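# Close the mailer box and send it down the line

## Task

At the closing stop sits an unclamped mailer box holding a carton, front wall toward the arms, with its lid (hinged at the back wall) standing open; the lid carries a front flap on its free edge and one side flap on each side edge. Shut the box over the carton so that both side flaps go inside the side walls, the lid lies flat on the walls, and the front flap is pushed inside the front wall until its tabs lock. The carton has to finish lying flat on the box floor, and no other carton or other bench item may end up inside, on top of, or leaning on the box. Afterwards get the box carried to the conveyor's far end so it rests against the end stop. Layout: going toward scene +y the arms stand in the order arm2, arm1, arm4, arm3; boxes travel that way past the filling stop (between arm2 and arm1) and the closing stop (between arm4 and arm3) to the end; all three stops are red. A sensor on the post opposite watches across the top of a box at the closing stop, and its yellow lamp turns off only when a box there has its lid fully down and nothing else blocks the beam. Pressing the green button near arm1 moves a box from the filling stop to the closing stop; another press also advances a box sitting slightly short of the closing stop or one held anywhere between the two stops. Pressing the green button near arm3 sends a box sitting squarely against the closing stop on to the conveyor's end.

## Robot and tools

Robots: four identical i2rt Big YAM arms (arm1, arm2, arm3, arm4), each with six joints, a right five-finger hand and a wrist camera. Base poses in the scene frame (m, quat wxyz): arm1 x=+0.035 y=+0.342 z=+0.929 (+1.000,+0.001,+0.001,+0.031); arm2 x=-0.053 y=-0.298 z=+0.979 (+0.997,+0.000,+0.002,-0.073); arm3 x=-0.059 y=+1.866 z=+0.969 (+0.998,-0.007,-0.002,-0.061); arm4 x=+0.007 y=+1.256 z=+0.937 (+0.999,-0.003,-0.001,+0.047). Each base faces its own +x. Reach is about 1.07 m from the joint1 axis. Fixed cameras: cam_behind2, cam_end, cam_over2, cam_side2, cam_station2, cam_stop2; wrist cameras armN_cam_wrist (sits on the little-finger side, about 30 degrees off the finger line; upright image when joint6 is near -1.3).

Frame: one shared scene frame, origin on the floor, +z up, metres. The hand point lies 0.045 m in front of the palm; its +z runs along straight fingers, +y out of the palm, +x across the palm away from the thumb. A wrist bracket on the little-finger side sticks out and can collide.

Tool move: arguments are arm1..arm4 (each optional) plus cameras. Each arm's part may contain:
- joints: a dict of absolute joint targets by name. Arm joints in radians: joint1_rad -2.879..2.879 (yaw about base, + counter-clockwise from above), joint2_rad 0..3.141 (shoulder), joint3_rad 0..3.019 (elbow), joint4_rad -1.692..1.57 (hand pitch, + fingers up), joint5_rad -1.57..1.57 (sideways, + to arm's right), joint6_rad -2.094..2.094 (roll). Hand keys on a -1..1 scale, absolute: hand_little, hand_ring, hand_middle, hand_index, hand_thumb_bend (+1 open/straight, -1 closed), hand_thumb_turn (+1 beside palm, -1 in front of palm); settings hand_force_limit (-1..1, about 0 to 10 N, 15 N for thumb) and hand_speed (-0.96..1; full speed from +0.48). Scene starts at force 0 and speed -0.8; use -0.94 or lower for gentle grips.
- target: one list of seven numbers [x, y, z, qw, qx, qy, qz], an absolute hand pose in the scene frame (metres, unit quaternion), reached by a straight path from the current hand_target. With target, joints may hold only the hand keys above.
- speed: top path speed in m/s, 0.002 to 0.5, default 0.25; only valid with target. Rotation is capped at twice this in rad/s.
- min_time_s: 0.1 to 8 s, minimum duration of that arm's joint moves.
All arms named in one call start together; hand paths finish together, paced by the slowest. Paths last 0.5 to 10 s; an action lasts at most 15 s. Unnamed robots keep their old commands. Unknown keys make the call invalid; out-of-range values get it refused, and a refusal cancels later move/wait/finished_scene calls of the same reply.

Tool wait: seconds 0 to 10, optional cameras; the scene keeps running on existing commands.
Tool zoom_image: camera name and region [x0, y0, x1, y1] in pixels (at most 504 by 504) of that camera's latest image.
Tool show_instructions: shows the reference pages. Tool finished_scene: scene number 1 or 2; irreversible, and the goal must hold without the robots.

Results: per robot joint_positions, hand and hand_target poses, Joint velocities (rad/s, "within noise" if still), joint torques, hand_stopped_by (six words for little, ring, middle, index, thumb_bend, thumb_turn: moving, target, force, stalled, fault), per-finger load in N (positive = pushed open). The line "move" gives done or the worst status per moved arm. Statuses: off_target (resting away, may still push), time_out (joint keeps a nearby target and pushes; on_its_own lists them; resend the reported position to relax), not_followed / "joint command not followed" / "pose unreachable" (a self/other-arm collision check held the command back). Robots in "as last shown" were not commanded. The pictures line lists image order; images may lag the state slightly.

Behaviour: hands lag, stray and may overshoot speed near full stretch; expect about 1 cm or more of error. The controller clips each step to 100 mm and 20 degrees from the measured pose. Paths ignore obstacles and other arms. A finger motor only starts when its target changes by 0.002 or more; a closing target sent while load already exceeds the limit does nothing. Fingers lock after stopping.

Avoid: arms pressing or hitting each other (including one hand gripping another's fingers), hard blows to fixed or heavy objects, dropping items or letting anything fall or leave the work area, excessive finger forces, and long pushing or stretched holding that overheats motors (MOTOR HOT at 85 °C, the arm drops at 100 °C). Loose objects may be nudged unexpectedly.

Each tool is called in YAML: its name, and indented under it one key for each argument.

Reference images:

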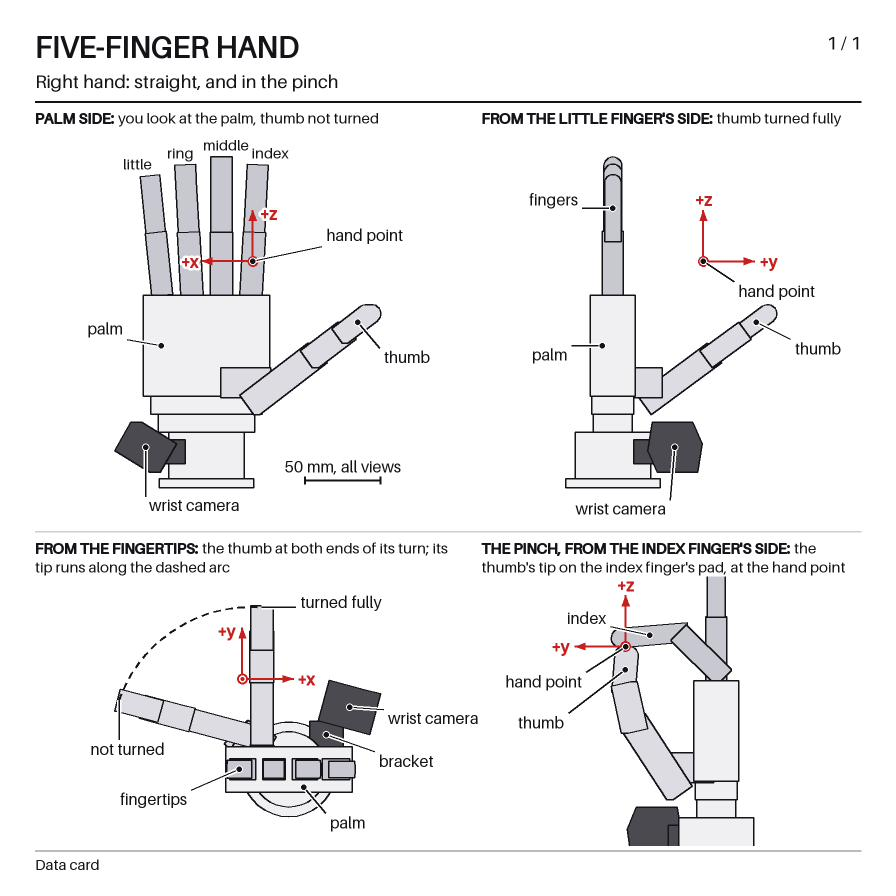

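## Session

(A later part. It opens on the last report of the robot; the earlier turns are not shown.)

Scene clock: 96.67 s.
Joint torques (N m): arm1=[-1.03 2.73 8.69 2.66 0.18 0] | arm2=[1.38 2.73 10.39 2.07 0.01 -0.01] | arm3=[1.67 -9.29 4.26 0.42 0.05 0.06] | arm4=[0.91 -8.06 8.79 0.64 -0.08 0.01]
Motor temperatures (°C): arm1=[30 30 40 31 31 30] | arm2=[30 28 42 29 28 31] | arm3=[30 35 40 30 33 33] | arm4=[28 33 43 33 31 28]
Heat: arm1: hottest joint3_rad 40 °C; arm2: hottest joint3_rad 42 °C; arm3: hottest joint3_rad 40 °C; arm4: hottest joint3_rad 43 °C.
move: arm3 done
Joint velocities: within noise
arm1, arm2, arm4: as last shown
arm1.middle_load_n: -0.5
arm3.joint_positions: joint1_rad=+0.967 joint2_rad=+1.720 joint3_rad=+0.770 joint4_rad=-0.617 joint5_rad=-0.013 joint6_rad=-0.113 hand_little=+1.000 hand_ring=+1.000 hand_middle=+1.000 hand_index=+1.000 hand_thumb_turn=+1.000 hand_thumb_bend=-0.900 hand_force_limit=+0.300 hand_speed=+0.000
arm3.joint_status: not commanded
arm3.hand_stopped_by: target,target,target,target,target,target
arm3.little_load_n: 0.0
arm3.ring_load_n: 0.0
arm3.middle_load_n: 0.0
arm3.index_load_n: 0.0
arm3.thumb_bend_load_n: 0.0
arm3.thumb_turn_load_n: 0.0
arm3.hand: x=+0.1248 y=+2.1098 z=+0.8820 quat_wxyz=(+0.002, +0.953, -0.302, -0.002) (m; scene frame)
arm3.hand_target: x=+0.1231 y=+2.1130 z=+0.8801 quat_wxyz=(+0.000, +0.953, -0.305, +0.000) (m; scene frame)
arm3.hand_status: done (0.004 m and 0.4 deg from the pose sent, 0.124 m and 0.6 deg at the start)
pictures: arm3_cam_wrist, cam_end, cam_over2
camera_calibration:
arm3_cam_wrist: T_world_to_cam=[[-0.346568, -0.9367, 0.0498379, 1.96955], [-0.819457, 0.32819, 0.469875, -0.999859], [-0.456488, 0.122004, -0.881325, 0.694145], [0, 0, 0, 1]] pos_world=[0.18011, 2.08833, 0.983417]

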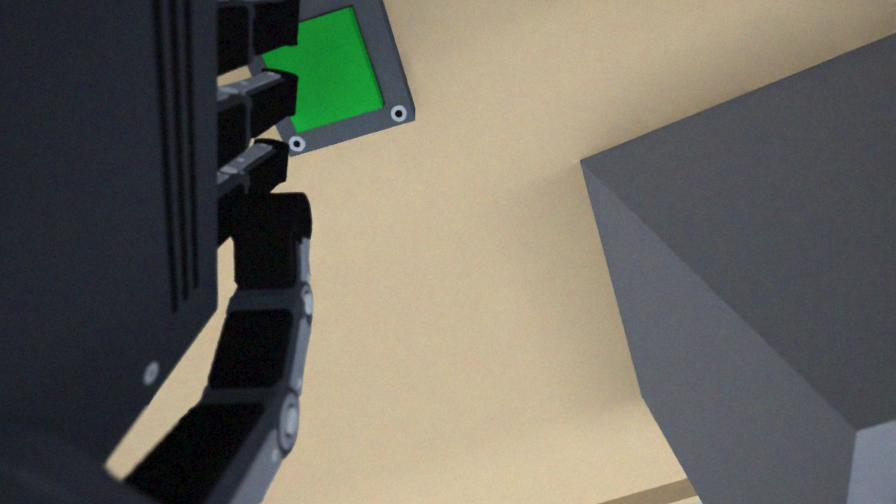

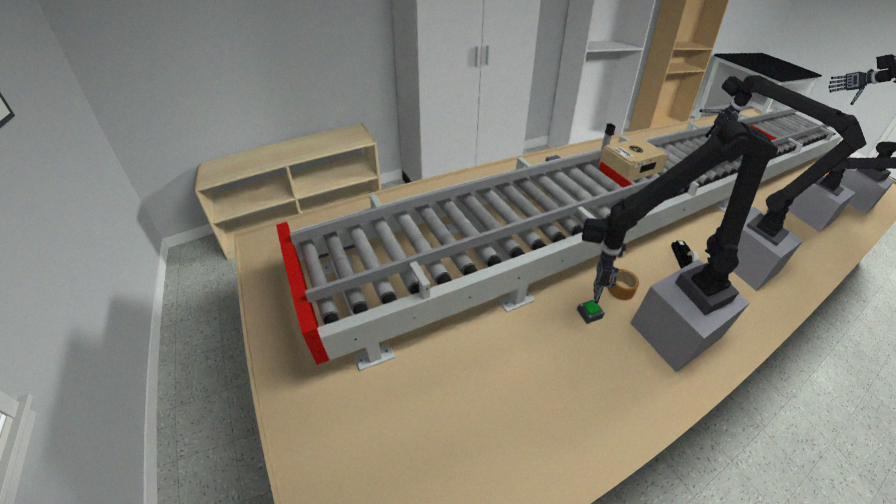

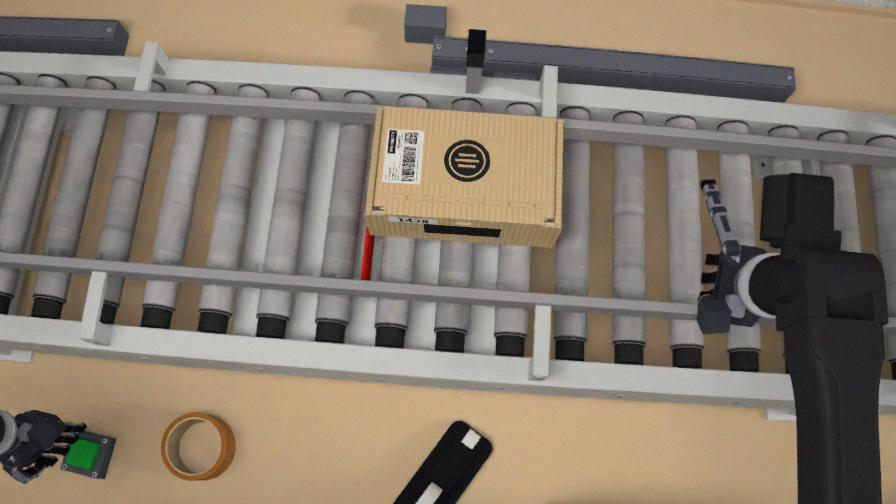

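move:
  arm3: {"target": [0.119, 2.116, 0.820, 0, 0.9526, -0.3044, 0], "speed": 0.08}
  cameras: ["arm3_cam_wrist", "cam_end"]

move:
  arm3: {"target": [0.119, 2.116, 0.800, 0, 0.9526, -0.3044, 0], "speed": 0.06}
  cameras: ["arm3_cam_wrist", "cam_end"]

Scene clock: 98.27 s.
Joint torques (N m): arm1=[-1.03 2.73 8.69 2.67 0.18 0] | arm2=[1.32 2.49 10.39 2.1 0.03 0] | arm3=[1.61 -9.35 3.06 0.77 0.02 0.05] | arm4=[0.73 -8.35 8.9 0.53 -0.08 0.02]
Motor temperatures (°C): arm1=[30 30 40 31 31 30] | arm2=[30 28 42 29 28 31] | arm3=[30 35 40 30 33 33] | arm4=[28 33 43 33 31 28]
Heat: arm1: hottest joint3_rad 40 °C; arm2: hottest joint3_rad 42 °C; arm3: hottest joint3_rad 40 °C; arm4: hottest joint3_rad 43 °C.
move: arm3 done
Joint velocities: within noise
arm1.joint_positions: joint1_rad=-0.045 joint2_rad=+0.554 joint3_rad=+1.360 joint4_rad=-1.357 joint5_rad=+0.107 joint6_rad=-1.308 hand_little=+1.000 hand_ring=+1.000 hand_middle=+1.000 hand_index=+1.000 hand_thumb_turn=+1.000 hand_thumb_bend=+1.000 hand_force_limit=+0.000 hand_speed=-0.800
arm1.joint_status: not commanded
arm1.hand_stopped_by: target,target,target,target,target,target
arm1.little_load_n: 0.0
arm1.ring_load_n: 0.0
arm1.middle_load_n: 0.0
arm1.index_load_n: 0.0
arm1.thumb_bend_load_n: 0.0
arm1.thumb_turn_load_n: 0.0
arm1.hand: x=+0.2357 y=+0.2724 z=+1.4157 quat_wxyz=(-0.022, +0.862, -0.134, +0.488) (m; scene frame)
arm1.hand_target: x=+0.2341 y=+0.2724 z=+1.4241 quat_wxyz=(-0.024, +0.857, -0.134, +0.497) (m; scene frame)
arm1.hand_status: not commanded
arm2.joint_positions: joint1_rad=-0.126 joint2_rad=+0.608 joint3_rad=+1.428 joint4_rad=-1.137 joint5_rad=-0.114 joint6_rad=-1.253 hand_little=+1.000 hand_ring=+1.000 hand_middle=+1.000 hand_index=+1.000 hand_thumb_turn=+1.000 hand_thumb_bend=+1.000 hand_force_limit=+0.000 hand_speed=-0.800
arm2.joint_status: not commanded
arm2.hand_stopped_by: target,target,target,target,target,target
arm2.little_load_n: 0.0
arm2.ring_load_n: 0.0
arm2.middle_load_n: 0.0
arm2.index_load_n: 0.0
arm2.thumb_bend_load_n: 0.0
arm2.thumb_turn_load_n: 0.5
arm2.hand: x=+0.1881 y=-0.3907 z=+1.5289 quat_wxyz=(-0.059, +0.785, -0.203, +0.583) (m; scene frame)
arm2.hand_target: x=+0.1854 y=-0.3900 z=+1.5421 quat_wxyz=(-0.059, +0.777, -0.200, +0.594) (m; scene frame)
arm2.hand_status: not commanded
arm3.joint_positions: joint1_rad=+0.982 joint2_rad=+1.874 joint3_rad=+0.761 joint4_rad=-0.449 joint5_rad=-0.012 joint6_rad=-0.098 hand_little=+1.000 hand_ring=+1.000 hand_middle=+1.000 hand_index=+1.000 hand_thumb_turn=+1.000 hand_thumb_bend=-0.900 hand_force_limit=+0.300 hand_speed=+0.000
arm3.joint_status: not commanded
arm3.hand_stopped_by: target,target,target,target,target,target
arm3.little_load_n: 0.5
arm3.ring_load_n: 0.0
arm3.middle_load_n: -1.5
arm3.index_load_n: 0.0
arm3.thumb_bend_load_n: 0.0
arm3.thumb_turn_load_n: 0.0
arm3.hand: x=+0.1226 y=+2.1145 z=+0.8263 quat_wxyz=(+0.000, +0.953, -0.302, -0.001) (m; scene frame)
arm3.hand_target: x=+0.1190 y=+2.1159 z=+0.8202 quat_wxyz=(+0.000, +0.953, -0.304, +0.000) (m; scene frame)
arm3.hand_status: done (0.007 m and 0.3 deg from the pose sent, 0.062 m and 0.5 deg at the start)
arm4: as last shown
pictures: arm3_cam_wrist, cam_end
camera_calibration:
arm3_cam_wrist: T_world_to_cam=[[-0.346274, -0.937021, 0.045668, 1.97996], [-0.821311, 0.32632, 0.467936, -0.971205], [-0.453368, 0.124526, -0.882582, 0.638898], [0, 0, 0, 1]] pos_world=[0.177604, 2.09263, 0.92792]

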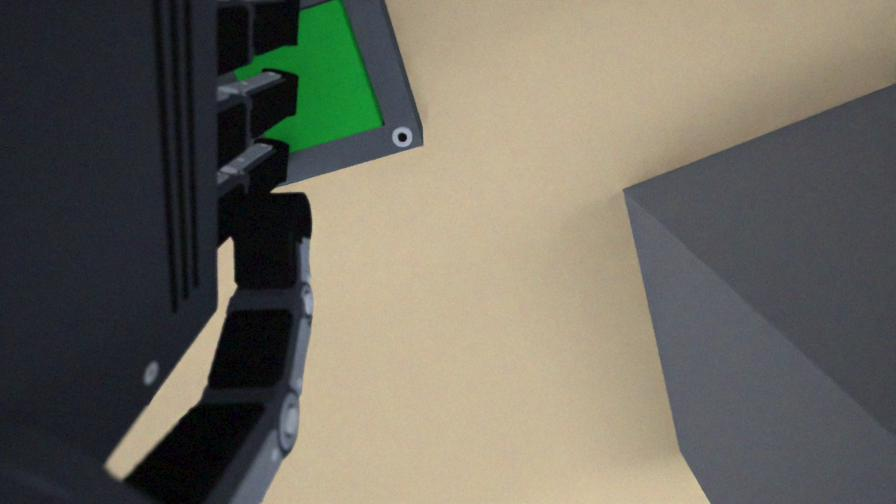

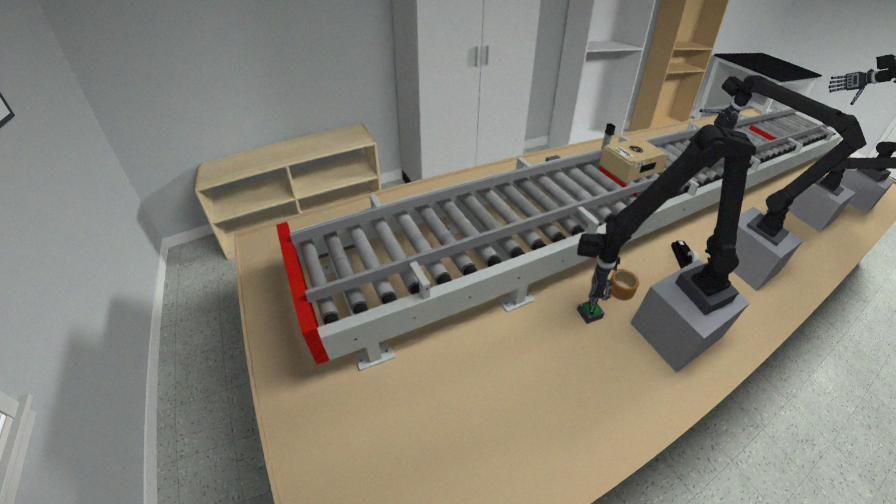

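Scene clock: 99.23 s.
Joint torques (N m): arm1=[-1.03 2.73 8.69 2.67 0.18 0] | arm2=[1.32 2.49 10.47 2.11 0 0] | arm3=[1.73 -5.71 3.1 2.39 0.06 0.05] | arm4=[1.03 -8.12 8.79 0.62 -0.04 0.01]
Motor temperatures (°C): arm1=[30 30 40 31 31 30] | arm2=[30 28 42 29 28 31] | arm3=[30 35 40 30 33 33] | arm4=[28 33 43 33 31 28]
Heat: arm1: hottest joint3_rad 40 °C; arm2: hottest joint3_rad 42 °C; arm3: hottest joint3_rad 40 °C; arm4: hottest joint3_rad 43 °C.
move: arm3 off_target
Joint velocities: within noise
arm1, arm2, arm4: as last shown
arm1.thumb_turn_load_n: -0.5
arm2.thumb_turn_load_n: 0.0
arm3.joint_positions: joint1_rad=+0.982 joint2_rad=+1.879 joint3_rad=+0.760 joint4_rad=-0.440 joint5_rad=-0.014 joint6_rad=-0.098 hand_little=+1.000 hand_ring=+1.000 hand_middle=+0.999 hand_index=+1.000 hand_thumb_turn=+1.000 hand_thumb_bend=-0.900 hand_force_limit=+0.300 hand_speed=+0.000
arm3.joint_status: not commanded
arm3.hand_stopped_by: target,target,target,target,target,target
arm3.little_load_n: 0.0
arm3.ring_load_n: 0.0
arm3.middle_load_n: -9.5
arm3.index_load_n: 0.0
arm3.thumb_bend_load_n: 0.0
arm3.thumb_turn_load_n: 0.0
arm3.hand: x=+0.1226 y=+2.1148 z=+0.8245 quat_wxyz=(-0.002, +0.953, -0.302, -0.001) (m; scene frame)
arm3.hand_target: x=+0.1184 y=+2.1148 z=+0.8024 quat_wxyz=(+0.000, +0.953, -0.304, +0.000) (m; scene frame)
arm3.hand_status: off_target (0.025 m and 0.4 deg from the pose sent, 0.027 m and 0.3 deg at the start)
pictures: arm3_cam_wrist, cam_end
camera_calibration:
arm3_cam_wrist: T_world_to_cam=[[-0.34629, -0.93717, 0.0423674, 1.98347], [-0.821864, 0.32484, 0.467993, -0.96729], [-0.452352, 0.127241, -0.882716, 0.631426], [0, 0, 0, 1]] pos_world=[0.177502, 2.09272, 0.926021]

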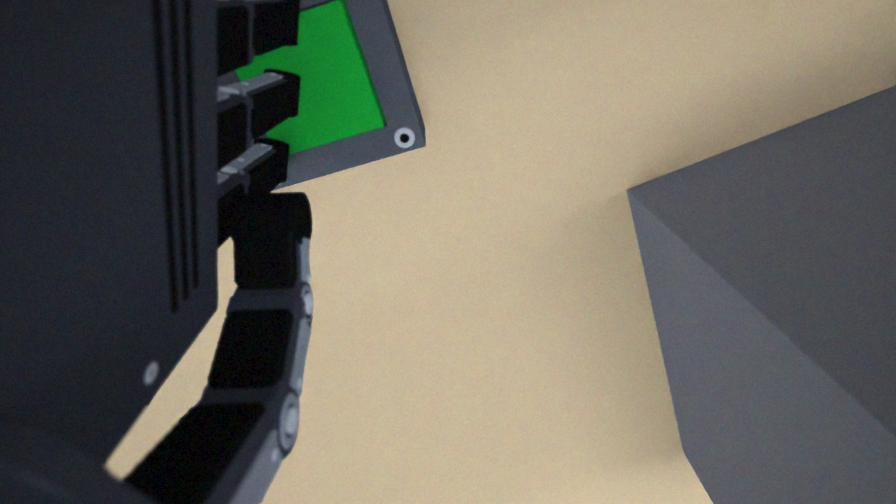

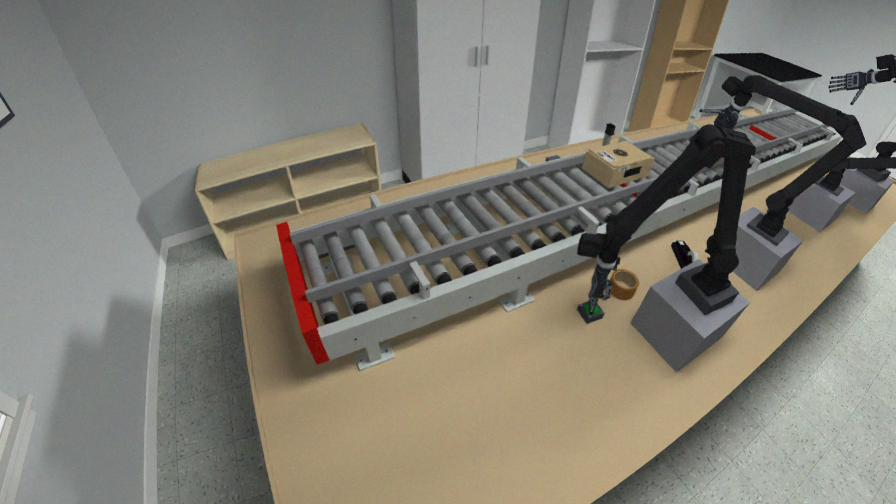

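The box is on its way.

move:
  arm3: {"target": [0.119, 2.116, 0.900, 0, 0.9526, -0.3044, 0], "speed": 0.2}

wait:
  seconds: 6
  cameras: ["cam_end"]

zoom_image:
  camera: "cam_end"
  region: [260, 160, 480, 340]

Scene clock: 100.83 s.
Joint torques (N m): arm1=[-1.03 2.73 8.69 2.67 0.18 0] | arm2=[1.26 2.9 10.52 2.03 0 -0.01] | arm3=[1.38 -10.23 6.13 -0.38 0.03 0.03] | arm4=[0.21 -8.35 8.96 0.57 -0.08 0.08]
Motor temperatures (°C): arm1=[30 30 40 31 31 30] | arm2=[30 28 42 29 28 31] | arm3=[30 35 40 30 33 33] | arm4=[28 33 43 33 31 28]
Heat: arm1: hottest joint3_rad 40 °C; arm2: hottest joint3_rad 42 °C; arm3: hottest joint3_rad 40 °C; arm4: hottest joint3_rad 43 °C.
move: arm3 off_target
Joint velocities: within noise
arm1, arm2, arm4: as last shown
arm1.thumb_turn_load_n: 0.0
arm3.joint_positions: joint1_rad=+0.982 joint2_rad=+1.683 joint3_rad=+0.758 joint4_rad=-0.658 joint5_rad=-0.013 joint6_rad=-0.098 hand_little=+1.000 hand_ring=+1.000 hand_middle=+1.000 hand_index=+1.000 hand_thumb_turn=+1.000 hand_thumb_bend=-0.900 hand_force_limit=+0.300 hand_speed=+0.000
arm3.joint_status: not commanded
arm3.hand_stopped_by: target,target,target,target,target,target
arm3.little_load_n: 0.0
arm3.ring_load_n: 0.0
arm3.middle_load_n: 0.0
arm3.index_load_n: 0.0
arm3.thumb_bend_load_n: 0.0
arm3.thumb_turn_load_n: 0.0
arm3.hand: x=+0.1139 y=+2.1059 z=+0.8932 quat_wxyz=(+0.009, +0.953, -0.302, -0.005) (m; scene frame)
arm3.hand_target: x=+0.1189 y=+2.1159 z=+0.9000 quat_wxyz=(+0.000, +0.953, -0.304, +0.000) (m; scene frame)
arm3.hand_status: off_target (0.013 m and 1.3 deg from the pose sent, 0.076 m and 0.4 deg at the start)
pictures: none

Scene clock: 106.83 s.
Joint torques (N m): arm1=[-1.03 2.73 8.7 2.66 0.18 0] | arm2=[1.44 2.67 10.44 2.06 0.01 -0.01] | arm3=[1.38 -10.29 6.12 -0.34 0.02 0.03] | arm4=[0.26 -7.94 8.99 0.61 -0.11 0.03]
Motor temperatures (°C): arm1=[30 30 40 31 31 30] | arm2=[30 28 43 29 28 31] | arm3=[30 35 40 30 33 33] | arm4=[28 33 43 33 31 28]
Heat: arm1: hottest joint3_rad 40 °C; arm2: hottest joint3_rad 43 °C; arm3: hottest joint3_rad 40 °C; arm4: hottest joint3_rad 43 °C.
Joint velocities: within noise
arm1.joint_positions: joint1_rad=-0.045 joint2_rad=+0.554 joint3_rad=+1.360 joint4_rad=-1.357 joint5_rad=+0.107 joint6_rad=-1.308 hand_little=+1.000 hand_ring=+1.000 hand_middle=+1.000 hand_index=+1.000 hand_thumb_turn=+1.000 hand_thumb_bend=+1.000 hand_force_limit=+0.000 hand_speed=-0.800
arm1.joint_status: not commanded
arm1.hand_stopped_by: target,target,target,target,target,target
arm1.little_load_n: 0.0
arm1.ring_load_n: 0.0
arm1.middle_load_n: 0.0
arm1.index_load_n: 0.0
arm1.thumb_bend_load_n: 0.0
arm1.thumb_turn_load_n: 0.0
arm1.hand: x=+0.2357 y=+0.2724 z=+1.4157 quat_wxyz=(-0.022, +0.862, -0.134, +0.488) (m; scene frame)
arm1.hand_target: x=+0.2341 y=+0.2724 z=+1.4241 quat_wxyz=(-0.024, +0.857, -0.134, +0.497) (m; scene frame)
arm1.hand_status: not commanded
arm2.joint_positions: joint1_rad=-0.126 joint2_rad=+0.608 joint3_rad=+1.428 joint4_rad=-1.137 joint5_rad=-0.114 joint6_rad=-1.253 hand_little=+1.000 hand_ring=+1.000 hand_middle=+1.000 hand_index=+1.000 hand_thumb_turn=+1.000 hand_thumb_bend=+1.000 hand_force_limit=+0.000 hand_speed=-0.800
arm2.joint_status: not commanded
arm2.hand_stopped_by: target,target,target,target,target,target
arm2.little_load_n: 0.0
arm2.ring_load_n: 0.0
arm2.middle_load_n: 0.0
arm2.index_load_n: 0.0
arm2.thumb_bend_load_n: 0.0
arm2.thumb_turn_load_n: 0.0
arm2.hand: x=+0.1881 y=-0.3907 z=+1.5289 quat_wxyz=(-0.059, +0.785, -0.203, +0.583) (m; scene frame)
arm2.hand_target: x=+0.1854 y=-0.3900 z=+1.5421 quat_wxyz=(-0.059, +0.777, -0.200, +0.594) (m; scene frame)
arm2.hand_status: not commanded
arm3.joint_positions: joint1_rad=+0.982 joint2_rad=+1.683 joint3_rad=+0.758 joint4_rad=-0.658 joint5_rad=-0.013 joint6_rad=-0.098 hand_little=+1.000 hand_ring=+1.000 hand_middle=+1.000 hand_index=+1.000 hand_thumb_turn=+1.000 hand_thumb_bend=-0.900 hand_force_limit=+0.300 hand_speed=+0.000
arm3.joint_status: not commanded
arm3.hand_stopped_by: target,target,target,target,target,target
arm3.little_load_n: 0.0
arm3.ring_load_n: 0.0
arm3.middle_load_n: 0.0
arm3.index_load_n: 0.0
arm3.thumb_bend_load_n: 0.0
arm3.thumb_turn_load_n: -0.5
arm3.hand: x=+0.1139 y=+2.1059 z=+0.8932 quat_wxyz=(+0.009, +0.953, -0.302, -0.005) (m; scene frame)
arm3.hand_target: x=+0.1189 y=+2.1159 z=+0.9000 quat_wxyz=(+0.000, +0.953, -0.304, +0.000) (m; scene frame)
arm3.hand_status: off_target (0.013 m and 1.3 deg from the pose sent, 0.076 m and 0.4 deg at the start)
arm4.joint_positions: joint1_rad=-0.132 joint2_rad=+1.224 joint3_rad=+1.222 joint4_rad=-1.316 joint5_rad=+0.022 joint6_rad=+1.672 hand_little=+1.000 hand_ring=+1.000 hand_middle=+1.000 hand_index=+1.000 hand_thumb_turn=+1.000 hand_thumb_bend=+1.000 hand_force_limit=+0.300 hand_speed=+0.000
arm4.joint_status: not commanded
arm4.hand_stopped_by: target,target,target,target,target,target
arm4.little_load_n: 0.0
arm4.ring_load_n: 0.0
arm4.middle_load_n: 0.0
arm4.index_load_n: 0.0
arm4.thumb_bend_load_n: 0.0
arm4.thumb_turn_load_n: 0.0
arm4.hand: x=+0.4499 y=+1.2925 z=+1.1951 quat_wxyz=(-0.128, -0.070, -0.989, +0.009) (m; scene frame)
arm4.hand_target: x=+0.4500 y=+1.2900 z=+1.2000 quat_wxyz=(-0.130, -0.069, -0.989, +0.009) (m; scene frame)
arm4.hand_status: not commanded
wait: 6.00 s; at rest by 0.27 s
pictures: cam_end

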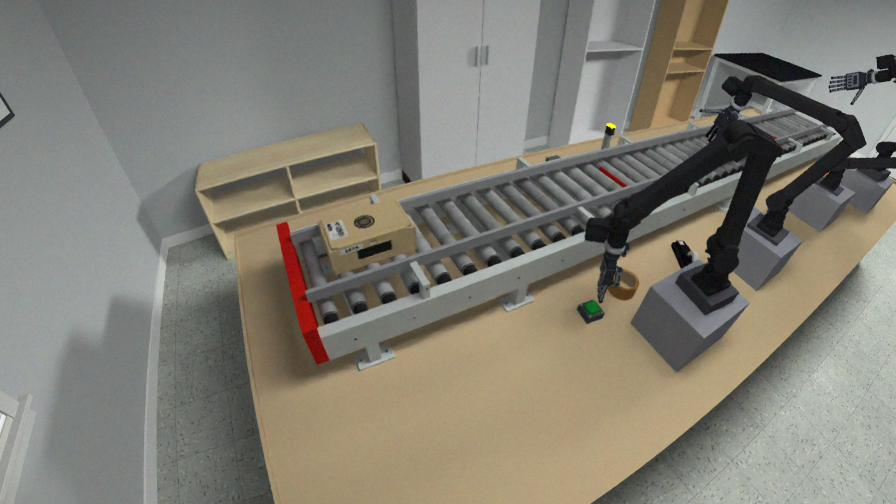

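Scaled by 2.291 from the camera's 896x504 image, which has a finer 1280x720 frame.

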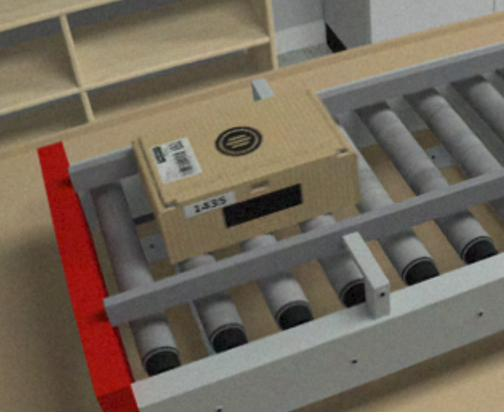

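wait:
  seconds: 4
  cameras: ["cam_end"]

zoom_image:
  camera: "cam_end"
  region: [260, 160, 480, 340]

Scene clock: 110.97 s.
Joint torques (N m): arm1=[-1.08 2.78 8.69 2.69 0.18 0] | arm2=[1.32 2.55 10.47 2.07 0.01 0.01] | arm3=[1.38 -10.23 6.11 -0.39 0.02 0.01] | arm4=[0.73 -8.64 8.9 0.51 -0.04 0.06]
Motor temperatures (°C): arm1=[30 30 40 31 31 30] | arm2=[30 28 43 29 28 31] | arm3=[30 35 40 30 33 33] | arm4=[28 33 43 33 31 28]
Heat: arm1: hottest joint3_rad 40 °C; arm2: hottest joint3_rad 43 °C; arm3: hottest joint3_rad 40 °C; arm4: hottest joint3_rad 43 °C.
Joint velocities: within noise
arm1.joint_positions: joint1_rad=-0.045 joint2_rad=+0.554 joint3_rad=+1.360 joint4_rad=-1.357 joint5_rad=+0.107 joint6_rad=-1.308 hand_little=+1.000 hand_ring=+1.000 hand_middle=+1.000 hand_index=+1.000 hand_thumb_turn=+1.000 hand_thumb_bend=+1.000 hand_force_limit=+0.000 hand_speed=-0.800
arm1.joint_status: not commanded
arm1.hand_stopped_by: target,target,target,target,target,target
arm1.little_load_n: 0.0
arm1.ring_load_n: 0.0
arm1.middle_load_n: 0.0
arm1.index_load_n: 0.0
arm1.thumb_bend_load_n: 0.0
arm1.thumb_turn_load_n: 0.0
arm1.hand: x=+0.2357 y=+0.2724 z=+1.4157 quat_wxyz=(-0.022, +0.862, -0.134, +0.488) (m; scene frame)
arm1.hand_target: x=+0.2341 y=+0.2724 z=+1.4241 quat_wxyz=(-0.024, +0.857, -0.134, +0.497) (m; scene frame)
arm1.hand_status: not commanded
arm2.joint_positions: joint1_rad=-0.126 joint2_rad=+0.608 joint3_rad=+1.428 joint4_rad=-1.137 joint5_rad=-0.114 joint6_rad=-1.253 hand_little=+1.000 hand_ring=+1.000 hand_middle=+1.000 hand_index=+1.000 hand_thumb_turn=+1.000 hand_thumb_bend=+1.000 hand_force_limit=+0.000 hand_speed=-0.800
arm2.joint_status: not commanded
arm2.hand_stopped_by: target,target,target,target,target,target
arm2.little_load_n: 0.0
arm2.ring_load_n: 0.0
arm2.middle_load_n: 0.0
arm2.index_load_n: 0.0
arm2.thumb_bend_load_n: 0.0
arm2.thumb_turn_load_n: 0.0
arm2.hand: x=+0.1881 y=-0.3907 z=+1.5289 quat_wxyz=(-0.059, +0.785, -0.203, +0.583) (m; scene frame)
arm2.hand_target: x=+0.1854 y=-0.3900 z=+1.5421 quat_wxyz=(-0.059, +0.777, -0.200, +0.594) (m; scene frame)
arm2.hand_status: not commanded
arm3.joint_positions: joint1_rad=+0.982 joint2_rad=+1.683 joint3_rad=+0.758 joint4_rad=-0.658 joint5_rad=-0.013 joint6_rad=-0.098 hand_little=+1.000 hand_ring=+1.000 hand_middle=+1.000 hand_index=+1.000 hand_thumb_turn=+1.000 hand_thumb_bend=-0.900 hand_force_limit=+0.300 hand_speed=+0.000
arm3.joint_status: not commanded
arm3.hand_stopped_by: target,target,target,target,target,target
arm3.little_load_n: 0.0
arm3.ring_load_n: 0.0
arm3.middle_load_n: 0.0
arm3.index_load_n: 0.0
arm3.thumb_bend_load_n: 0.0
arm3.thumb_turn_load_n: 0.0
arm3.hand: x=+0.1139 y=+2.1059 z=+0.8932 quat_wxyz=(+0.009, +0.953, -0.302, -0.005) (m; scene frame)
arm3.hand_target: x=+0.1189 y=+2.1159 z=+0.9000 quat_wxyz=(+0.000, +0.953, -0.304, +0.000) (m; scene frame)
arm3.hand_status: off_target (0.013 m and 1.3 deg from the pose sent, 0.076 m and 0.4 deg at the start)
arm4.joint_positions: joint1_rad=-0.132 joint2_rad=+1.224 joint3_rad=+1.222 joint4_rad=-1.316 joint5_rad=+0.022 joint6_rad=+1.672 hand_little=+1.000 hand_ring=+1.000 hand_middle=+1.000 hand_index=+1.000 hand_thumb_turn=+1.000 hand_thumb_bend=+1.000 hand_force_limit=+0.300 hand_speed=+0.000
arm4.joint_status: not commanded
arm4.hand_stopped_by: target,target,target,target,target,target
arm4.little_load_n: 0.0
arm4.ring_load_n: 0.0
arm4.middle_load_n: 0.0
arm4.index_load_n: 0.0
arm4.thumb_bend_load_n: 0.0
arm4.thumb_turn_load_n: 0.0
arm4.hand: x=+0.4499 y=+1.2925 z=+1.1951 quat_wxyz=(-0.128, -0.070, -0.989, +0.009) (m; scene frame)
arm4.hand_target: x=+0.4500 y=+1.2900 z=+1.2000 quat_wxyz=(-0.130, -0.069, -0.989, +0.009) (m; scene frame)
arm4.hand_status: not commanded
wait: 4.00 s; at rest by 0.13 s
pictures: cam_end

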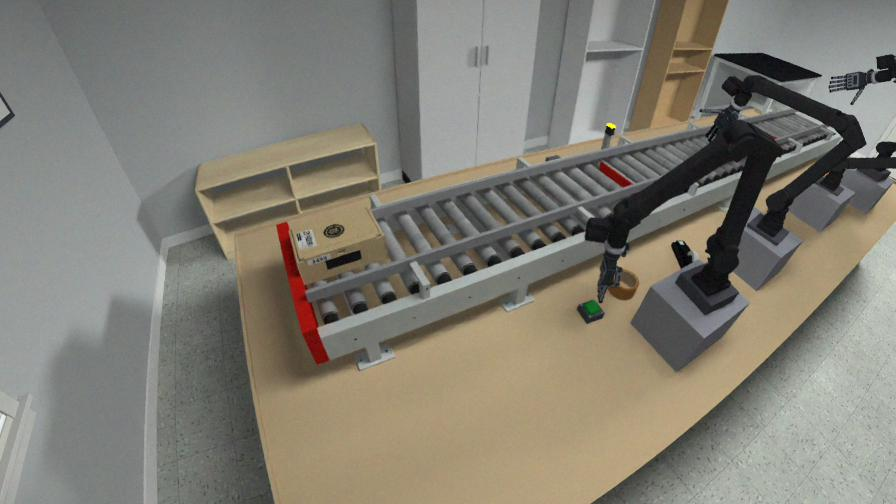

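Scaled by 2.291 from the camera's 896x504 image, which has a finer 1280x720 frame.

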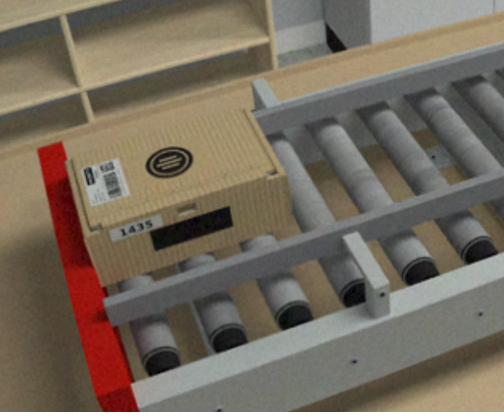

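wait:
  seconds: 1.5
  cameras: ["cam_end"]

zoom_image:
  camera: "cam_end"
  region: [260, 160, 480, 340]

Scene clock: 112.60 s.
Joint torques (N m): arm1=[-1.08 2.73 8.7 2.67 0.18 0] | arm2=[1.38 2.78 10.44 1.99 0.02 -0.01] | arm3=[1.38 -10.4 6.06 -0.31 0.02 0.03] | arm4=[0.67 -8.47 8.94 0.58 -0.05 -0.01]
Motor temperatures (°C): arm1=[30 30 40 31 31 30] | arm2=[30 28 43 29 28 31] | arm3=[30 35 40 30 33 33] | arm4=[28 33 43 33 31 28]
Heat: arm1: hottest joint3_rad 40 °C; arm2: hottest joint3_rad 43 °C; arm3: hottest joint3_rad 40 °C; arm4: hottest joint3_rad 43 °C.
Joint velocities: within noise
arm1.joint_positions: joint1_rad=-0.045 joint2_rad=+0.554 joint3_rad=+1.360 joint4_rad=-1.357 joint5_rad=+0.107 joint6_rad=-1.308 hand_little=+1.000 hand_ring=+1.000 hand_middle=+1.000 hand_index=+1.000 hand_thumb_turn=+1.000 hand_thumb_bend=+1.000 hand_force_limit=+0.000 hand_speed=-0.800
arm1.joint_status: not commanded
arm1.hand_stopped_by: target,target,target,target,target,target
arm1.little_load_n: 0.0
arm1.ring_load_n: 0.0
arm1.middle_load_n: 0.0
arm1.index_load_n: 0.0
arm1.thumb_bend_load_n: 0.0
arm1.thumb_turn_load_n: 0.0
arm1.hand: x=+0.2357 y=+0.2724 z=+1.4157 quat_wxyz=(-0.022, +0.862, -0.134, +0.488) (m; scene frame)
arm1.hand_target: x=+0.2341 y=+0.2724 z=+1.4241 quat_wxyz=(-0.024, +0.857, -0.134, +0.497) (m; scene frame)
arm1.hand_status: not commanded
arm2.joint_positions: joint1_rad=-0.126 joint2_rad=+0.608 joint3_rad=+1.428 joint4_rad=-1.137 joint5_rad=-0.114 joint6_rad=-1.253 hand_little=+1.000 hand_ring=+1.000 hand_middle=+1.000 hand_index=+1.000 hand_thumb_turn=+1.000 hand_thumb_bend=+1.000 hand_force_limit=+0.000 hand_speed=-0.800
arm2.joint_status: not commanded
arm2.hand_stopped_by: target,target,target,target,target,target
arm2.little_load_n: 0.0
arm2.ring_load_n: 0.0
arm2.middle_load_n: 0.0
arm2.index_load_n: 0.0
arm2.thumb_bend_load_n: 0.0
arm2.thumb_turn_load_n: 0.0
arm2.hand: x=+0.1881 y=-0.3907 z=+1.5289 quat_wxyz=(-0.059, +0.785, -0.203, +0.583) (m; scene frame)
arm2.hand_target: x=+0.1854 y=-0.3900 z=+1.5421 quat_wxyz=(-0.059, +0.777, -0.200, +0.594) (m; scene frame)
arm2.hand_status: not commanded
arm3.joint_positions: joint1_rad=+0.982 joint2_rad=+1.683 joint3_rad=+0.758 joint4_rad=-0.658 joint5_rad=-0.013 joint6_rad=-0.098 hand_little=+1.000 hand_ring=+1.000 hand_middle=+1.000 hand_index=+1.000 hand_thumb_turn=+1.000 hand_thumb_bend=-0.900 hand_force_limit=+0.300 hand_speed=+0.000
arm3.joint_status: not commanded
arm3.hand_stopped_by: target,target,target,target,target,target
arm3.little_load_n: 0.0
arm3.ring_load_n: 0.0
arm3.middle_load_n: 0.0
arm3.index_load_n: 0.0
arm3.thumb_bend_load_n: 0.0
arm3.thumb_turn_load_n: 0.0
arm3.hand: x=+0.1139 y=+2.1059 z=+0.8932 quat_wxyz=(+0.009, +0.953, -0.302, -0.005) (m; scene frame)
arm3.hand_target: x=+0.1189 y=+2.1159 z=+0.9000 quat_wxyz=(+0.000, +0.953, -0.304, +0.000) (m; scene frame)
arm3.hand_status: off_target (0.013 m and 1.3 deg from the pose sent, 0.076 m and 0.4 deg at the start)
arm4.joint_positions: joint1_rad=-0.132 joint2_rad=+1.224 joint3_rad=+1.222 joint4_rad=-1.316 joint5_rad=+0.022 joint6_rad=+1.672 hand_little=+1.000 hand_ring=+1.000 hand_middle=+1.000 hand_index=+1.000 hand_thumb_turn=+1.000 hand_thumb_bend=+1.000 hand_force_limit=+0.300 hand_speed=+0.000
arm4.joint_status: not commanded
arm4.hand_stopped_by: target,target,target,target,target,target
arm4.little_load_n: 0.0
arm4.ring_load_n: 0.0
arm4.middle_load_n: 0.0
arm4.index_load_n: 0.0
arm4.thumb_bend_load_n: -0.5
arm4.thumb_turn_load_n: 0.0
arm4.hand: x=+0.4499 y=+1.2925 z=+1.1951 quat_wxyz=(-0.128, -0.070, -0.989, +0.009) (m; scene frame)
arm4.hand_target: x=+0.4500 y=+1.2900 z=+1.2000 quat_wxyz=(-0.130, -0.069, -0.989, +0.009) (m; scene frame)
arm4.hand_status: not commanded
wait: 1.50 s; at rest by 0.13 s
pictures: cam_end

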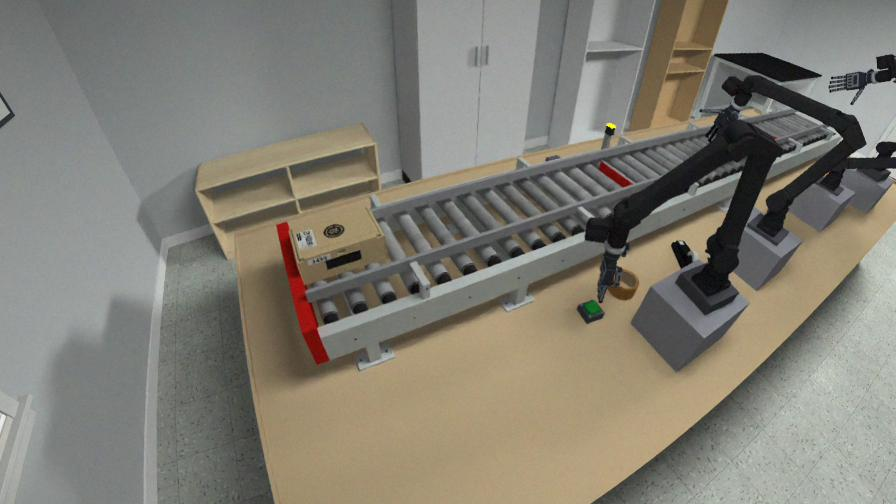

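Scaled by 2.291 from the camera's 896x504 image, which has a finer 1280x720 frame.

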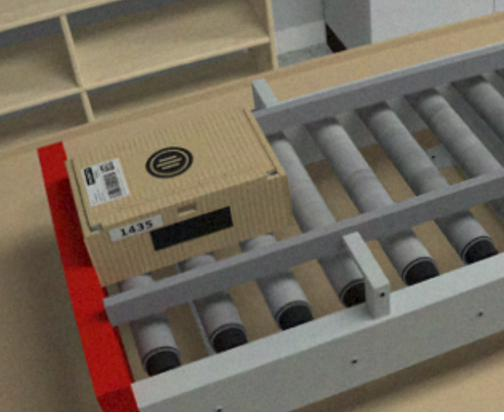

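The box is stationary, closed, against the end stop.

finished_scene:
  scene: 2

The scene is finished: the task was done.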